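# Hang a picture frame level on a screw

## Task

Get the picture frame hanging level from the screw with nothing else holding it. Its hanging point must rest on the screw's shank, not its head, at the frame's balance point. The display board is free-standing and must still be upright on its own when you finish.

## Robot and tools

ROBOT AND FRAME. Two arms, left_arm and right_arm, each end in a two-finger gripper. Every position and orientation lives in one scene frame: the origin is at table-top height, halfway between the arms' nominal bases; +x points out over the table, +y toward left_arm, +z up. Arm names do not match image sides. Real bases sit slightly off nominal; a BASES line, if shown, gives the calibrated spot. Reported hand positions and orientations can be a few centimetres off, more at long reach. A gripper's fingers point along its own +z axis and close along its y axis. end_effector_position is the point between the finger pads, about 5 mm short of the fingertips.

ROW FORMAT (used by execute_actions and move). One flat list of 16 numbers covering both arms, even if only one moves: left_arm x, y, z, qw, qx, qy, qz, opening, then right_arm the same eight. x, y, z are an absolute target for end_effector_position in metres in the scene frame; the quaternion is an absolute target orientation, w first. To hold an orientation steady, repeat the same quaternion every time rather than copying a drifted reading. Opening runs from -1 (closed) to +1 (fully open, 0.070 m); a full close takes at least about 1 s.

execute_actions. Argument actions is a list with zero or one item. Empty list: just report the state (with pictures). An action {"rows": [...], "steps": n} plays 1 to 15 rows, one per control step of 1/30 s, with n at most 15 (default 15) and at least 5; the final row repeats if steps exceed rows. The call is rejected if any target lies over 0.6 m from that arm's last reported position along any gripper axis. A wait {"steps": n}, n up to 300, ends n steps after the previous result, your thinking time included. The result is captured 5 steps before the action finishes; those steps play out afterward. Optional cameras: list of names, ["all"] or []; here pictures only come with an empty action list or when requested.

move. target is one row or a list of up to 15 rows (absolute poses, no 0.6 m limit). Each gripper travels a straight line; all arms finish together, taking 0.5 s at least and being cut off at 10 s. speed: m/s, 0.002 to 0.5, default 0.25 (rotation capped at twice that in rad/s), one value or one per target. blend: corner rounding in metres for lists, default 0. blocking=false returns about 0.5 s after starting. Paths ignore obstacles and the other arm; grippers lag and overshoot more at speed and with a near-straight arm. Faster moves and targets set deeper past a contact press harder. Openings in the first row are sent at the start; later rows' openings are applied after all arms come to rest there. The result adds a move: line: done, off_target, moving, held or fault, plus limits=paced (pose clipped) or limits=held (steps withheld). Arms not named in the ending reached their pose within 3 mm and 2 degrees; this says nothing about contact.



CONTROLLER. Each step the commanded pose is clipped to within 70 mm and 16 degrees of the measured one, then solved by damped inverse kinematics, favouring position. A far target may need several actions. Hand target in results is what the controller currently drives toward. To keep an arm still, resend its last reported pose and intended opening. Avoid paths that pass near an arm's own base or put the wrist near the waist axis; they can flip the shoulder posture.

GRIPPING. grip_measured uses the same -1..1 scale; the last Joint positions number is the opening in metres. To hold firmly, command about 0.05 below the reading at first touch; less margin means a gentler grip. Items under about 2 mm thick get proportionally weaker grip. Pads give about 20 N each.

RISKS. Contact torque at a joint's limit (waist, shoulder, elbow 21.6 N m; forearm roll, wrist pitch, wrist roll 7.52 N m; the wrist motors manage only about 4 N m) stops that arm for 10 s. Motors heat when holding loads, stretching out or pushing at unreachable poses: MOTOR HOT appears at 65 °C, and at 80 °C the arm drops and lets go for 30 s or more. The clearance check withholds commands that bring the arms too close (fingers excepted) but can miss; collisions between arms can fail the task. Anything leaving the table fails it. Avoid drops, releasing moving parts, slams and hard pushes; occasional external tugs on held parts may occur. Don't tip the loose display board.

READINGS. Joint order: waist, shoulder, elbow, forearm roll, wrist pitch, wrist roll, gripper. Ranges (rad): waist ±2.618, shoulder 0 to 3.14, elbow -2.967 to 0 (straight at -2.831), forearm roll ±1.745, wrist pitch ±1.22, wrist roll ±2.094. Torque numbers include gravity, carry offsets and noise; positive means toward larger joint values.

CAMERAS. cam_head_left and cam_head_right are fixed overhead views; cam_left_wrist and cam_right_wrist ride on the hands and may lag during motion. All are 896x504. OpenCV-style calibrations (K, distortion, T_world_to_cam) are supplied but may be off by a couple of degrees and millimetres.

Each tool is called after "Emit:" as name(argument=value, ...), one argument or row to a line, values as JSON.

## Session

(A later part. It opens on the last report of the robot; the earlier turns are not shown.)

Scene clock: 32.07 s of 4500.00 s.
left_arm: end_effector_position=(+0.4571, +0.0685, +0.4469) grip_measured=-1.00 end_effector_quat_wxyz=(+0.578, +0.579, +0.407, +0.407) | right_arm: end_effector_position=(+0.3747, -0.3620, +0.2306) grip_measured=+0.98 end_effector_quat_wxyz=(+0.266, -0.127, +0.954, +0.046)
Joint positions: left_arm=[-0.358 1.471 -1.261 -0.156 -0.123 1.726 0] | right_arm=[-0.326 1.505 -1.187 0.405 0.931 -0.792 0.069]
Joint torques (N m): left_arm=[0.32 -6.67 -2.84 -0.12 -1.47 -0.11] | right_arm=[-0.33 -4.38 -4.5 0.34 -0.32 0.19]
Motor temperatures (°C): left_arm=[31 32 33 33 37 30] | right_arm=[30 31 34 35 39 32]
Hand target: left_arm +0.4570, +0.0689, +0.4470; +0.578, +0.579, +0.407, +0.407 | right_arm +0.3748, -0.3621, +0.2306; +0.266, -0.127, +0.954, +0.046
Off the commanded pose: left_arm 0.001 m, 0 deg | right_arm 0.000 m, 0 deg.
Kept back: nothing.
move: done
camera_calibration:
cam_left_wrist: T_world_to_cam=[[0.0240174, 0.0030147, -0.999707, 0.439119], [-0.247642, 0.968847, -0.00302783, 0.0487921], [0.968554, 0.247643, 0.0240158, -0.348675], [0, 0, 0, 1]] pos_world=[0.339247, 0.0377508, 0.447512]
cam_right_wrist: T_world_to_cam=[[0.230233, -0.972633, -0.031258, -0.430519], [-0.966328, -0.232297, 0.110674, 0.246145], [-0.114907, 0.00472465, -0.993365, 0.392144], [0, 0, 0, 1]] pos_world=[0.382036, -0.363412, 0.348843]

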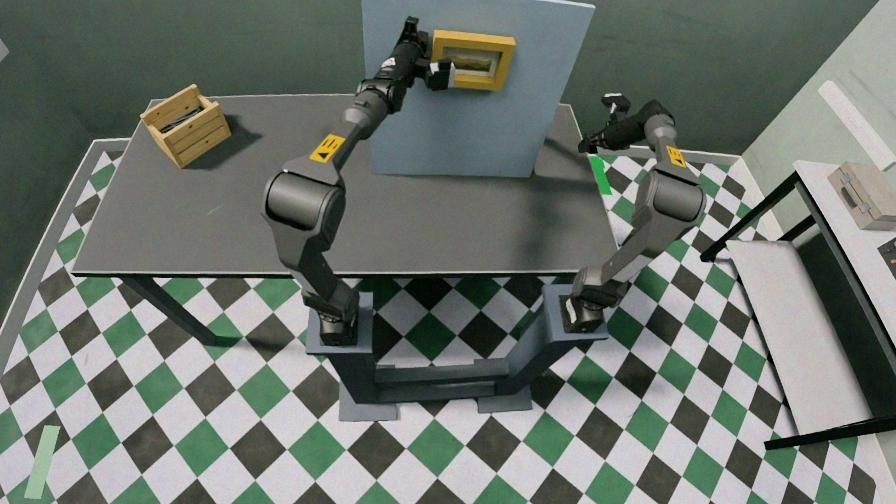

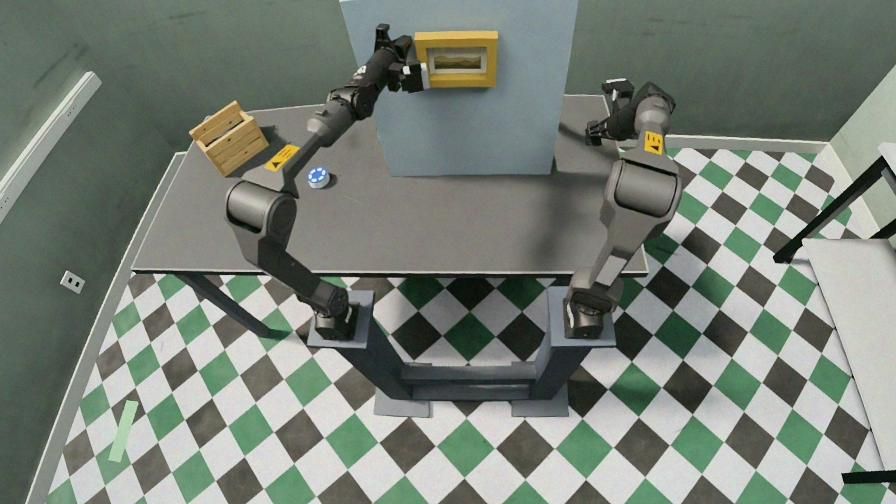

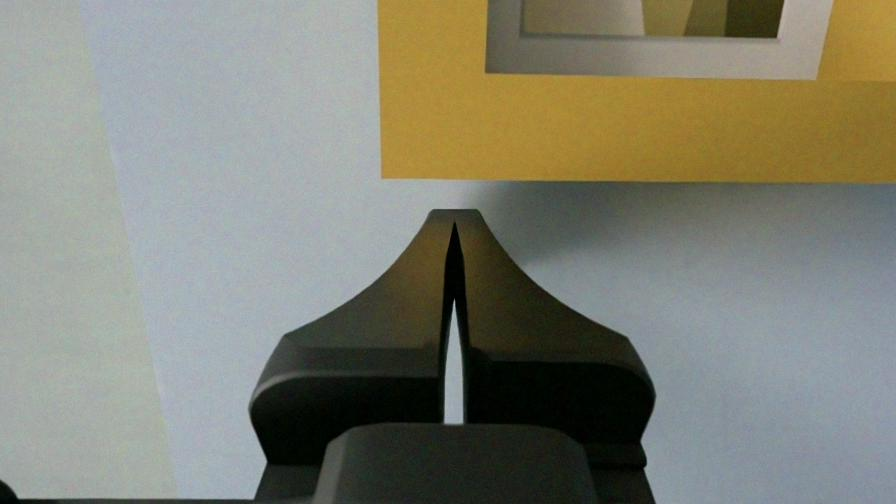

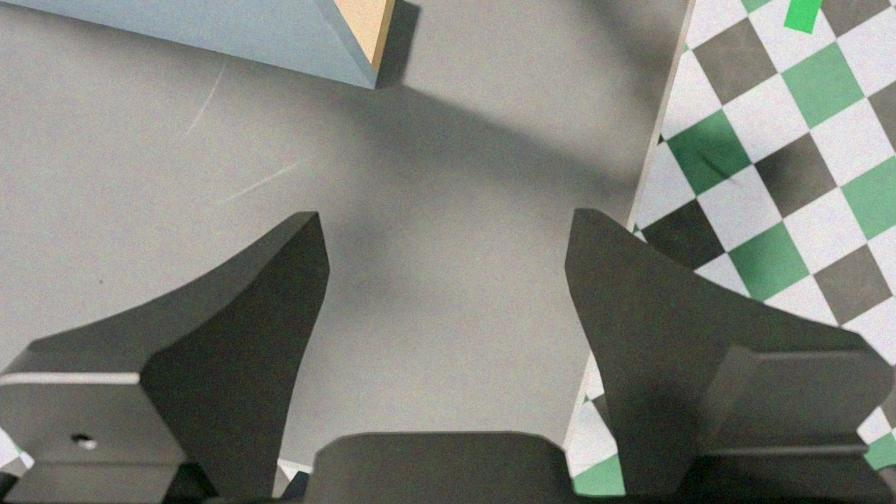

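Emit:
move(
  target=[
    [0.457, 0.0635, 0.449, 0.5792, 0.5792, 0.4057, 0.4057, -1, 0.3748, -0.3621, 0.2306, 0.266, -0.127, 0.954, 0.046, 0.98],
    [0.457, 0.0578, 0.449, 0.5792, 0.5792, 0.4057, 0.4057, -1, 0.3748, -0.3621, 0.2306, 0.266, -0.127, 0.954, 0.046, 0.98],
    [0.457, 0.0578, 0.4457, 0.5792, 0.5792, 0.4057, 0.4057, -1, 0.3748, -0.3621, 0.2306, 0.266, -0.127, 0.954, 0.046, 0.98],
    [0.45, 0.075, 0.4457, 0.5792, 0.5792, 0.4057, 0.4057, -1, 0.3748, -0.3621, 0.2306, 0.266, -0.127, 0.954, 0.046, 0.98],
  ],
  speed=[0.05, 0.03, 0.03, 0.05],
)

Emit:
zoom_image(
  camera="cam_head_left",
  region=[390, 10, 530, 110],
)

Emit:
zoom_image(
  camera="cam_head_right",
  region=[370, 10, 510, 110],
)

Scene clock: 41.40 s of 4500.00 s.
left_arm: end_effector_position=(+0.4500, +0.0747, +0.4455) grip_measured=-1.00 end_effector_quat_wxyz=(+0.577, +0.579, +0.407, +0.408) | right_arm: end_effector_position=(+0.3747, -0.3620, +0.2306) grip_measured=+0.98 end_effector_quat_wxyz=(+0.266, -0.127, +0.954, +0.046)
Joint positions: left_arm=[-0.346 1.441 -1.224 -0.059 -0.128 1.632 0] | right_arm=[-0.326 1.505 -1.187 0.405 0.931 -0.792 0.069]
Joint torques (N m): left_arm=[0.41 -6.07 -3.03 -0.15 -1.54 -0.11] | right_arm=[-0.33 -4.43 -4.48 0.32 -0.35 0.17]
Motor temperatures (°C): left_arm=[31 32 33 33 37 30] | right_arm=[30 31 34 35 39 32]
Hand target: left_arm +0.4500, +0.0749, +0.4457; +0.578, +0.578, +0.407, +0.407 | right_arm +0.3748, -0.3621, +0.2306; +0.266, -0.127, +0.954, +0.046
Off the commanded pose: left_arm 0.000 m, 0 deg | right_arm 0.000 m, 0 deg.
Kept back: nothing.
move: done
camera_calibration:
cam_left_wrist: T_world_to_cam=[[0.0250519, 0.00589672, -0.999669, 0.43717], [-0.24837, 0.968665, -0.000510375, 0.0402344], [0.968341, 0.2483, 0.0257315, -0.34408], [0, 0, 0, 1]] pos_world=[0.332228, 0.0438836, 0.445899]
cam_right_wrist: T_world_to_cam=[[0.230233, -0.972633, -0.031258, -0.430519], [-0.966328, -0.232297, 0.110674, 0.246145], [-0.114907, 0.00472465, -0.993365, 0.392144], [0, 0, 0, 1]] pos_world=[0.382036, -0.363412, 0.348843]

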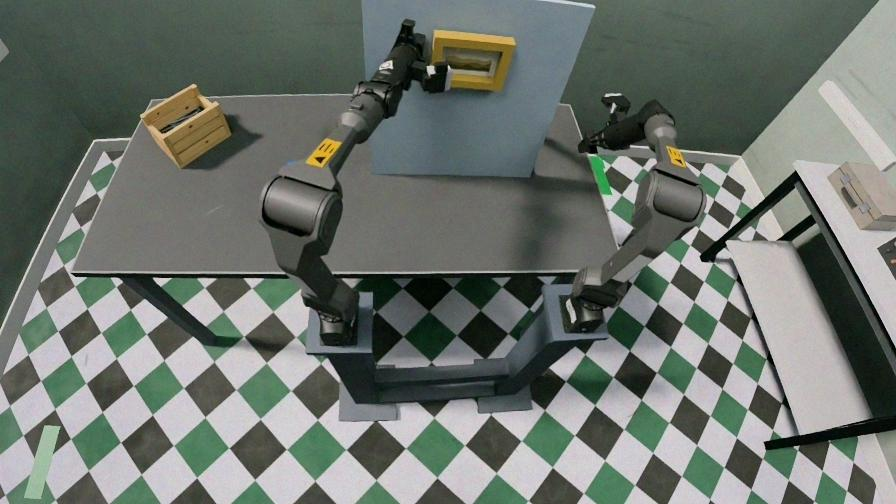

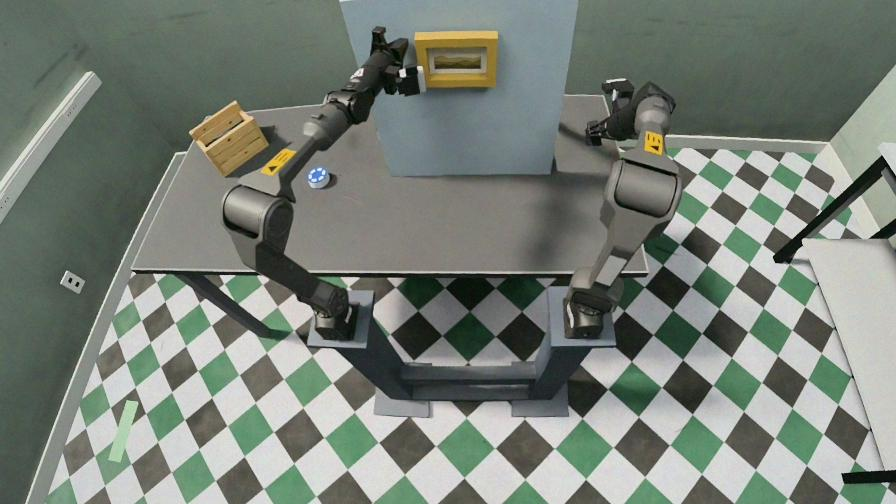

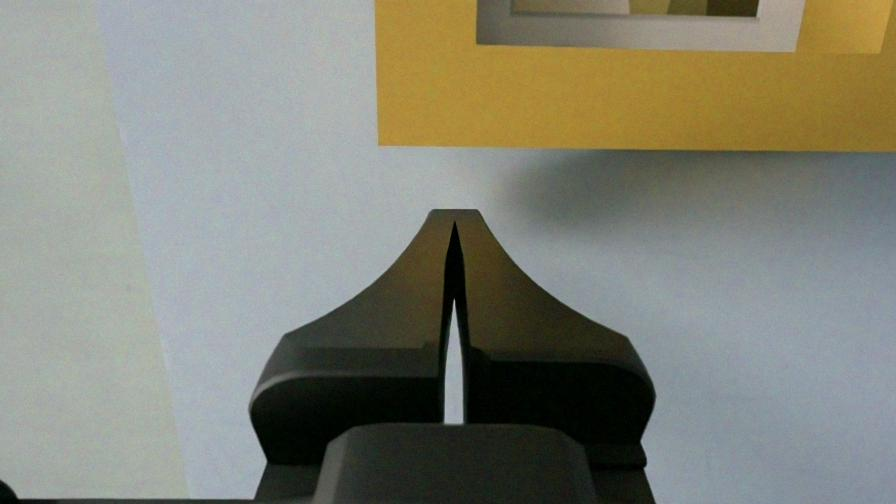

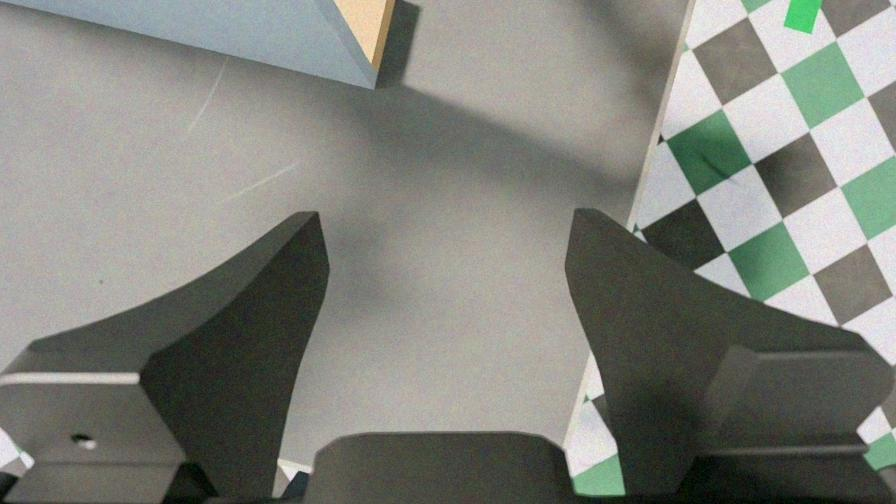

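Scaled by 3.600 from the camera's 896x504 image, which has a finer 1280x720 frame.

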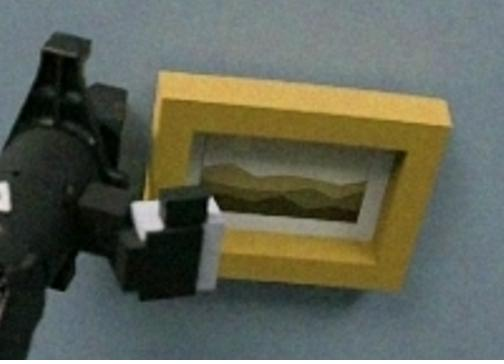

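Scaled by 3.600 from the camera's 896x504 image, which has a finer 1280x720 frame.

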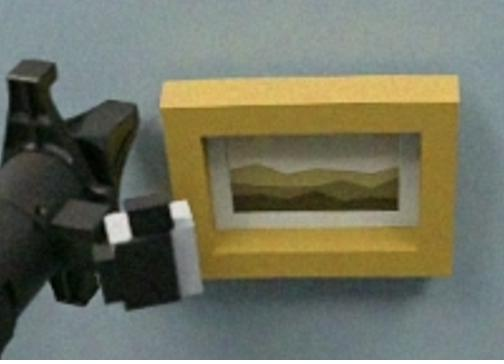

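Emit:
move(
  target=[
    [0.45, 0.072, 0.487, 0.5792, 0.5792, 0.4057, 0.4057, -1, 0.3748, -0.3621, 0.2306, 0.266, -0.127, 0.954, 0.046, 0.98],
    [0.457, 0.036, 0.482, 0.5792, 0.5792, 0.4057, 0.4057, -1, 0.3748, -0.3621, 0.2306, 0.266, -0.127, 0.954, 0.046, 0.98],
    [0.457, 0.036, 0.4722, 0.5792, 0.5792, 0.4057, 0.4057, -1, 0.3748, -0.3621, 0.2306, 0.266, -0.127, 0.954, 0.046, 0.98],
    [0.457, 0.036, 0.482, 0.5792, 0.5792, 0.4057, 0.4057, -1, 0.3748, -0.3621, 0.2306, 0.266, -0.127, 0.954, 0.046, 0.98],
  ],
  speed=[0.15, 0.1, 0.025, 0.05],
  blend=[0.01, 0, 0, 0],
)

Emit:
zoom_image(
  camera="cam_head_left",
  region=[390, 10, 530, 110],
)

Emit:
zoom_image(
  camera="cam_head_right",
  region=[370, 10, 510, 110],
)

Scene clock: 44.67 s of 4500.00 s.
left_arm: end_effector_position=(+0.4569, +0.0365, +0.4814) grip_measured=-1.00 end_effector_quat_wxyz=(+0.589, +0.595, +0.389, +0.385) | right_arm: end_effector_position=(+0.3747, -0.3620, +0.2306) grip_measured=+0.98 end_effector_quat_wxyz=(+0.266, -0.127, +0.954, +0.046)
Joint positions: left_arm=[-0.412 1.518 -1.455 0.136 0.033 1.435 0] | right_arm=[-0.326 1.505 -1.187 0.405 0.931 -0.792 0.069]
Joint torques (N m): left_arm=[2.37 -4.04 -5.22 0.02 -2.09 -0.12] | right_arm=[-0.29 -4.52 -4.42 0.31 -0.39 0.15]
Motor temperatures (°C): left_arm=[31 32 33 33 37 30] | right_arm=[30 31 34 35 39 32]
Hand target: left_arm +0.4571, +0.0363, +0.4820; +0.589, +0.594, +0.388, +0.385 | right_arm +0.3748, -0.3621, +0.2306; +0.266, -0.127, +0.954, +0.046
Off the commanded pose: left_arm 0.001 m, 4 deg | right_arm 0.000 m, 0 deg.
Kept back: nothing.
move: off_target (left_arm)
camera_calibration:
cam_left_wrist: T_world_to_cam=[[0.0174357, 0.00466073, -0.999837, 0.476769], [-0.18071, 0.983535, 0.00143341, 0.0465653], [0.983382, 0.180656, 0.0179909, -0.342886], [0, 0, 0, 1]] pos_world=[0.33729, 0.0139237, 0.482794]
cam_right_wrist: T_world_to_cam=[[0.230233, -0.972633, -0.031258, -0.430519], [-0.966328, -0.232297, 0.110674, 0.246145], [-0.114907, 0.00472465, -0.993365, 0.392144], [0, 0, 0, 1]] pos_world=[0.382036, -0.363412, 0.348843]

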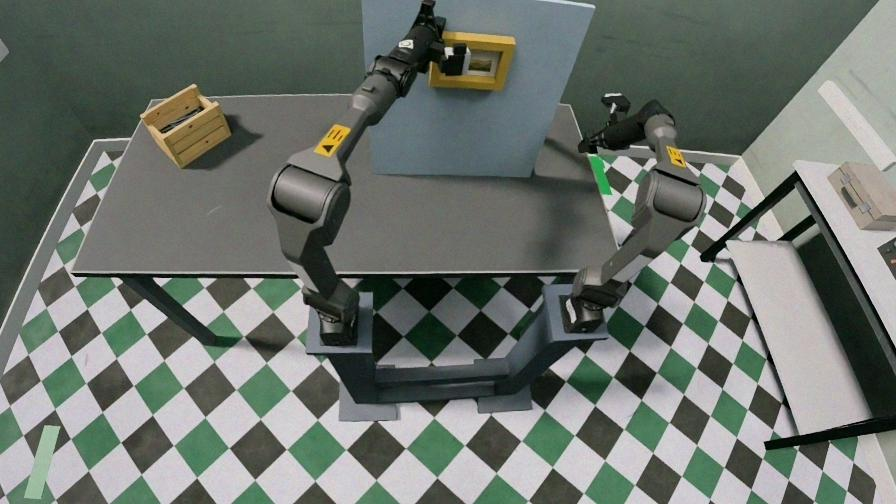

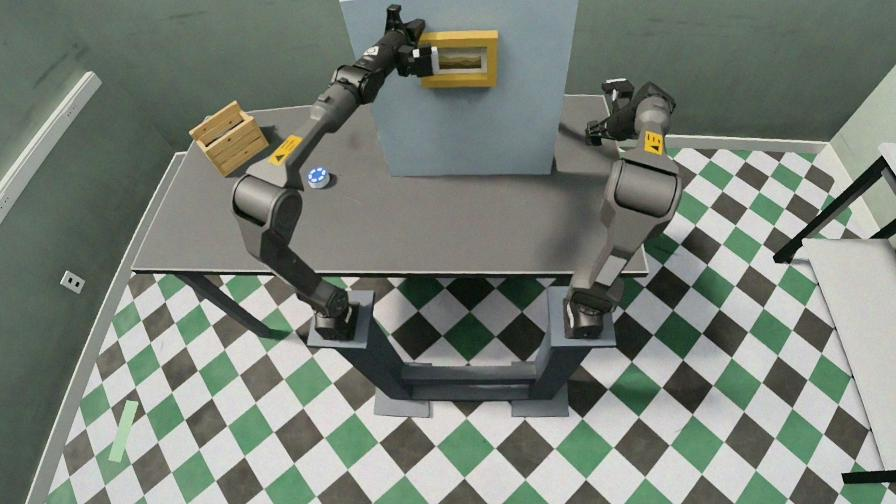

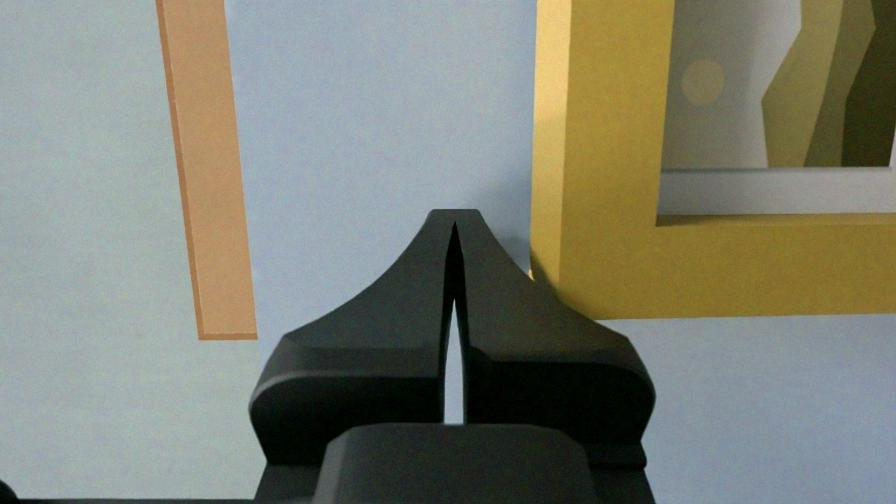

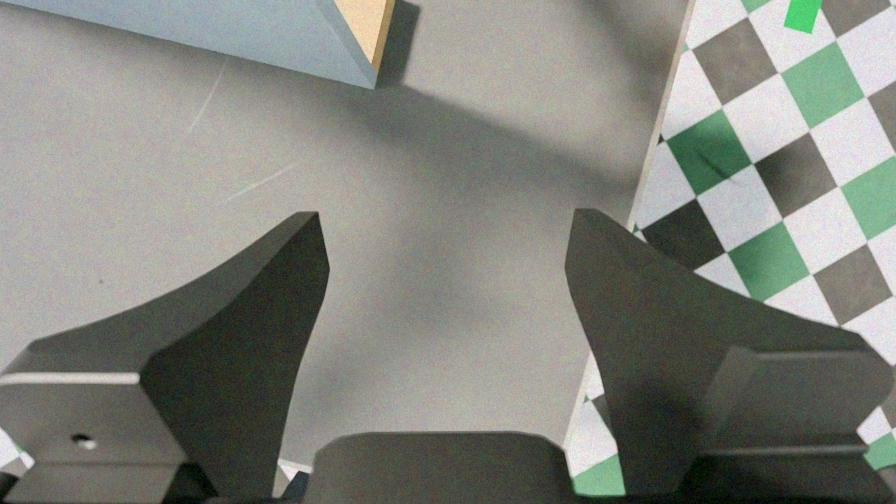

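Scaled by 3.600 from the camera's 896x504 image, which has a finer 1280x720 frame.

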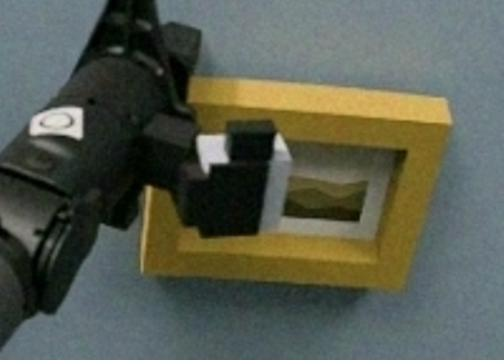

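Scaled by 3.600 from the camera's 896x504 image, which has a finer 1280x720 frame.

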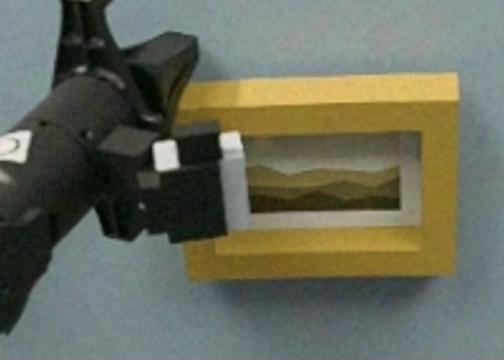

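Emit:
move(
  target=[
    [0.457, 0.036, 0.4708, 0.589, 0.594, 0.388, 0.386, -1, 0.3748, -0.3621, 0.2306, 0.266, -0.127, 0.954, 0.046, 0.98],
    [0.457, 0.036, 0.484, 0.589, 0.594, 0.388, 0.386, -1, 0.3748, -0.3621, 0.2306, 0.266, -0.127, 0.954, 0.046, 0.98],
    [0.40, 0.09, 0.46, 0.5792, 0.5792, 0.4057, 0.4057, -1, 0.3748, -0.3621, 0.2306, 0.266, -0.127, 0.954, 0.046, 0.98],
  ],
  speed=[0.025, 0.06, 0.15],
  blend=[0, 0.006, 0],
)

Emit:
zoom_image(
  camera="cam_head_left",
  region=[390, 10, 530, 110],
)

Emit:
zoom_image(
  camera="cam_head_right",
  region=[370, 10, 510, 110],
)

Scene clock: 48.40 s of 4500.00 s.
left_arm: end_effector_position=(+0.3996, +0.0908, +0.4603) grip_measured=-1.00 end_effector_quat_wxyz=(+0.581, +0.580, +0.405, +0.404) | right_arm: end_effector_position=(+0.3747, -0.3620, +0.2306) grip_measured=+0.98 end_effector_quat_wxyz=(+0.266, -0.127, +0.954, +0.046)
Joint positions: left_arm=[-0.345 1.254 -1.113 0.073 -0.054 1.496 0] | right_arm=[-0.326 1.505 -1.187 0.405 0.931 -0.792 0.069]
Joint torques (N m): left_arm=[-0.78 -3.46 -4.25 -0.16 -1.51 -0.16] | right_arm=[-0.28 -4.53 -4.42 0.29 -0.42 0.13]
Motor temperatures (°C): left_arm=[31 32 33 33 37 30] | right_arm=[30 31 34 35 39 32]
Hand target: left_arm +0.4001, +0.0902, +0.4600; +0.580, +0.581, +0.404, +0.404 | right_arm +0.3748, -0.3621, +0.2306; +0.266, -0.127, +0.954, +0.046
Off the commanded pose: left_arm 0.001 m, 0 deg | right_arm 0.000 m, 0 deg.
Kept back: nothing.
move: done
camera_calibration:
cam_left_wrist: T_world_to_cam=[[0.0252296, 0.00050099, -0.999682, 0.453587], [-0.238088, 0.971228, -0.00552206, 0.0100462], [0.970916, 0.238152, 0.024623, -0.299261], [0, 0, 0, 1]] pos_world=[0.281505, 0.0612852, 0.460867]
cam_right_wrist: T_world_to_cam=[[0.230233, -0.972633, -0.031258, -0.430519], [-0.966328, -0.232297, 0.110674, 0.246145], [-0.114907, 0.00472465, -0.993365, 0.392144], [0, 0, 0, 1]] pos_world=[0.382036, -0.363412, 0.348843]

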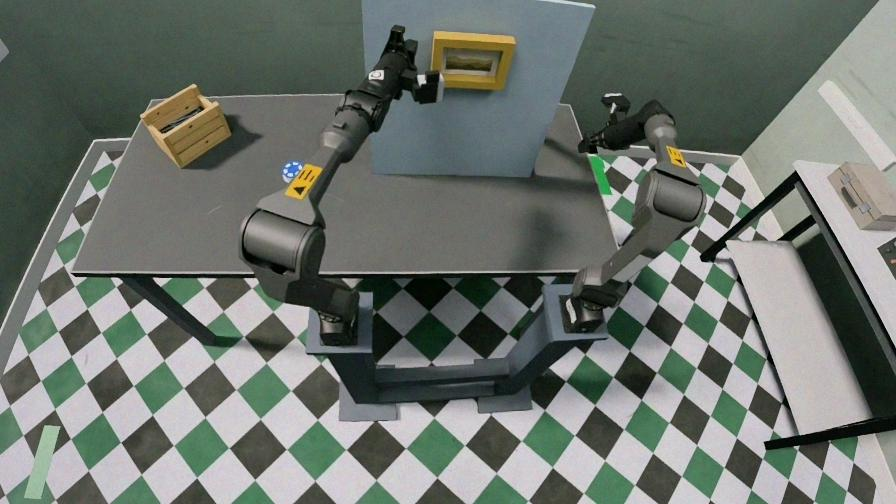

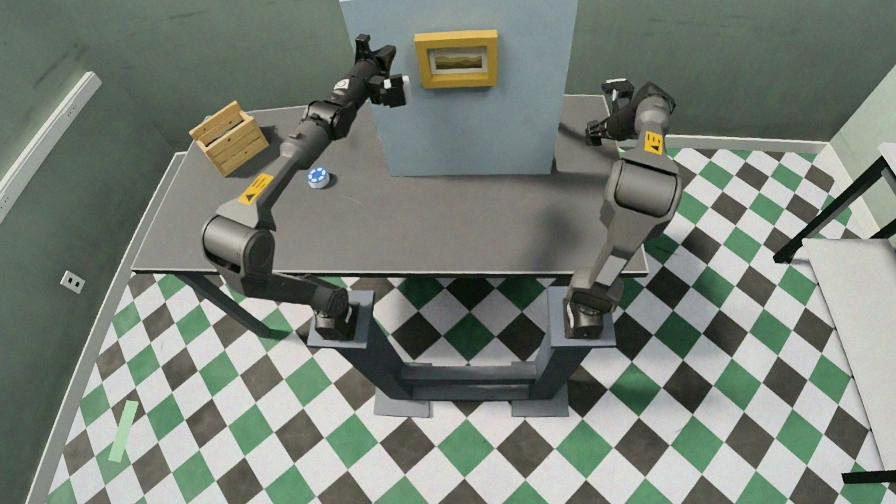

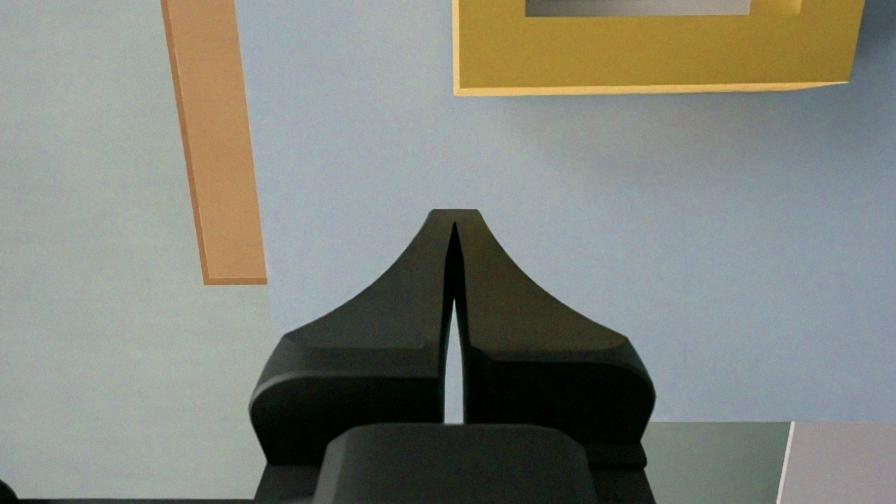

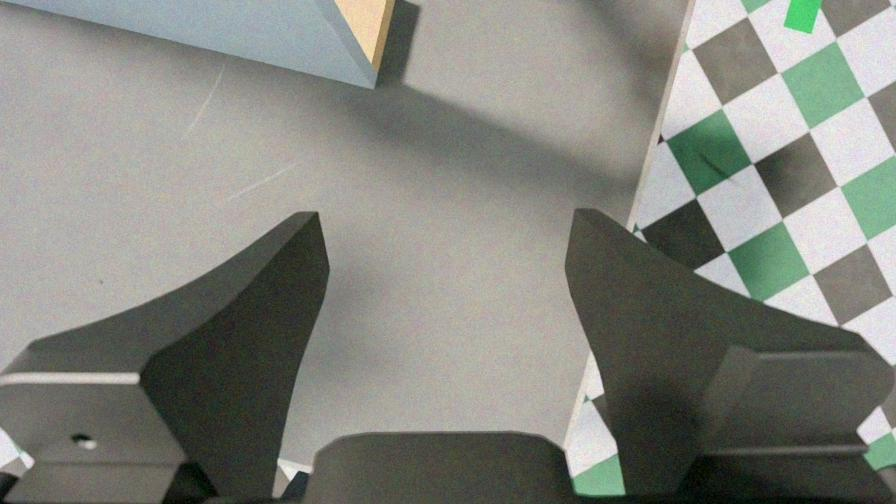

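Scaled by 3.600 from the camera's 896x504 image, which has a finer 1280x720 frame.

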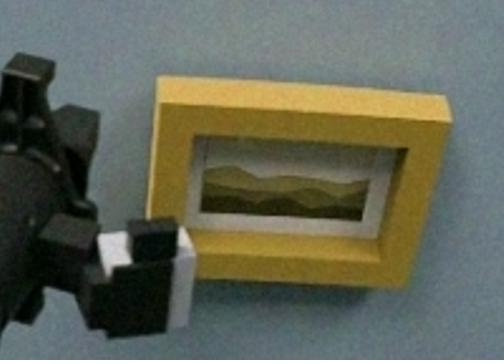

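Scaled by 3.600 from the camera's 896x504 image, which has a finer 1280x720 frame.

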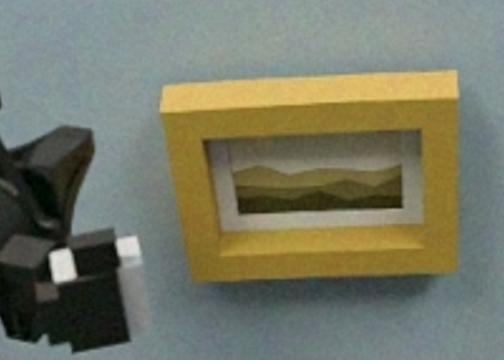

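Emit:
finished_scene(
  scene=1,
)

The scene is finished: the task was done.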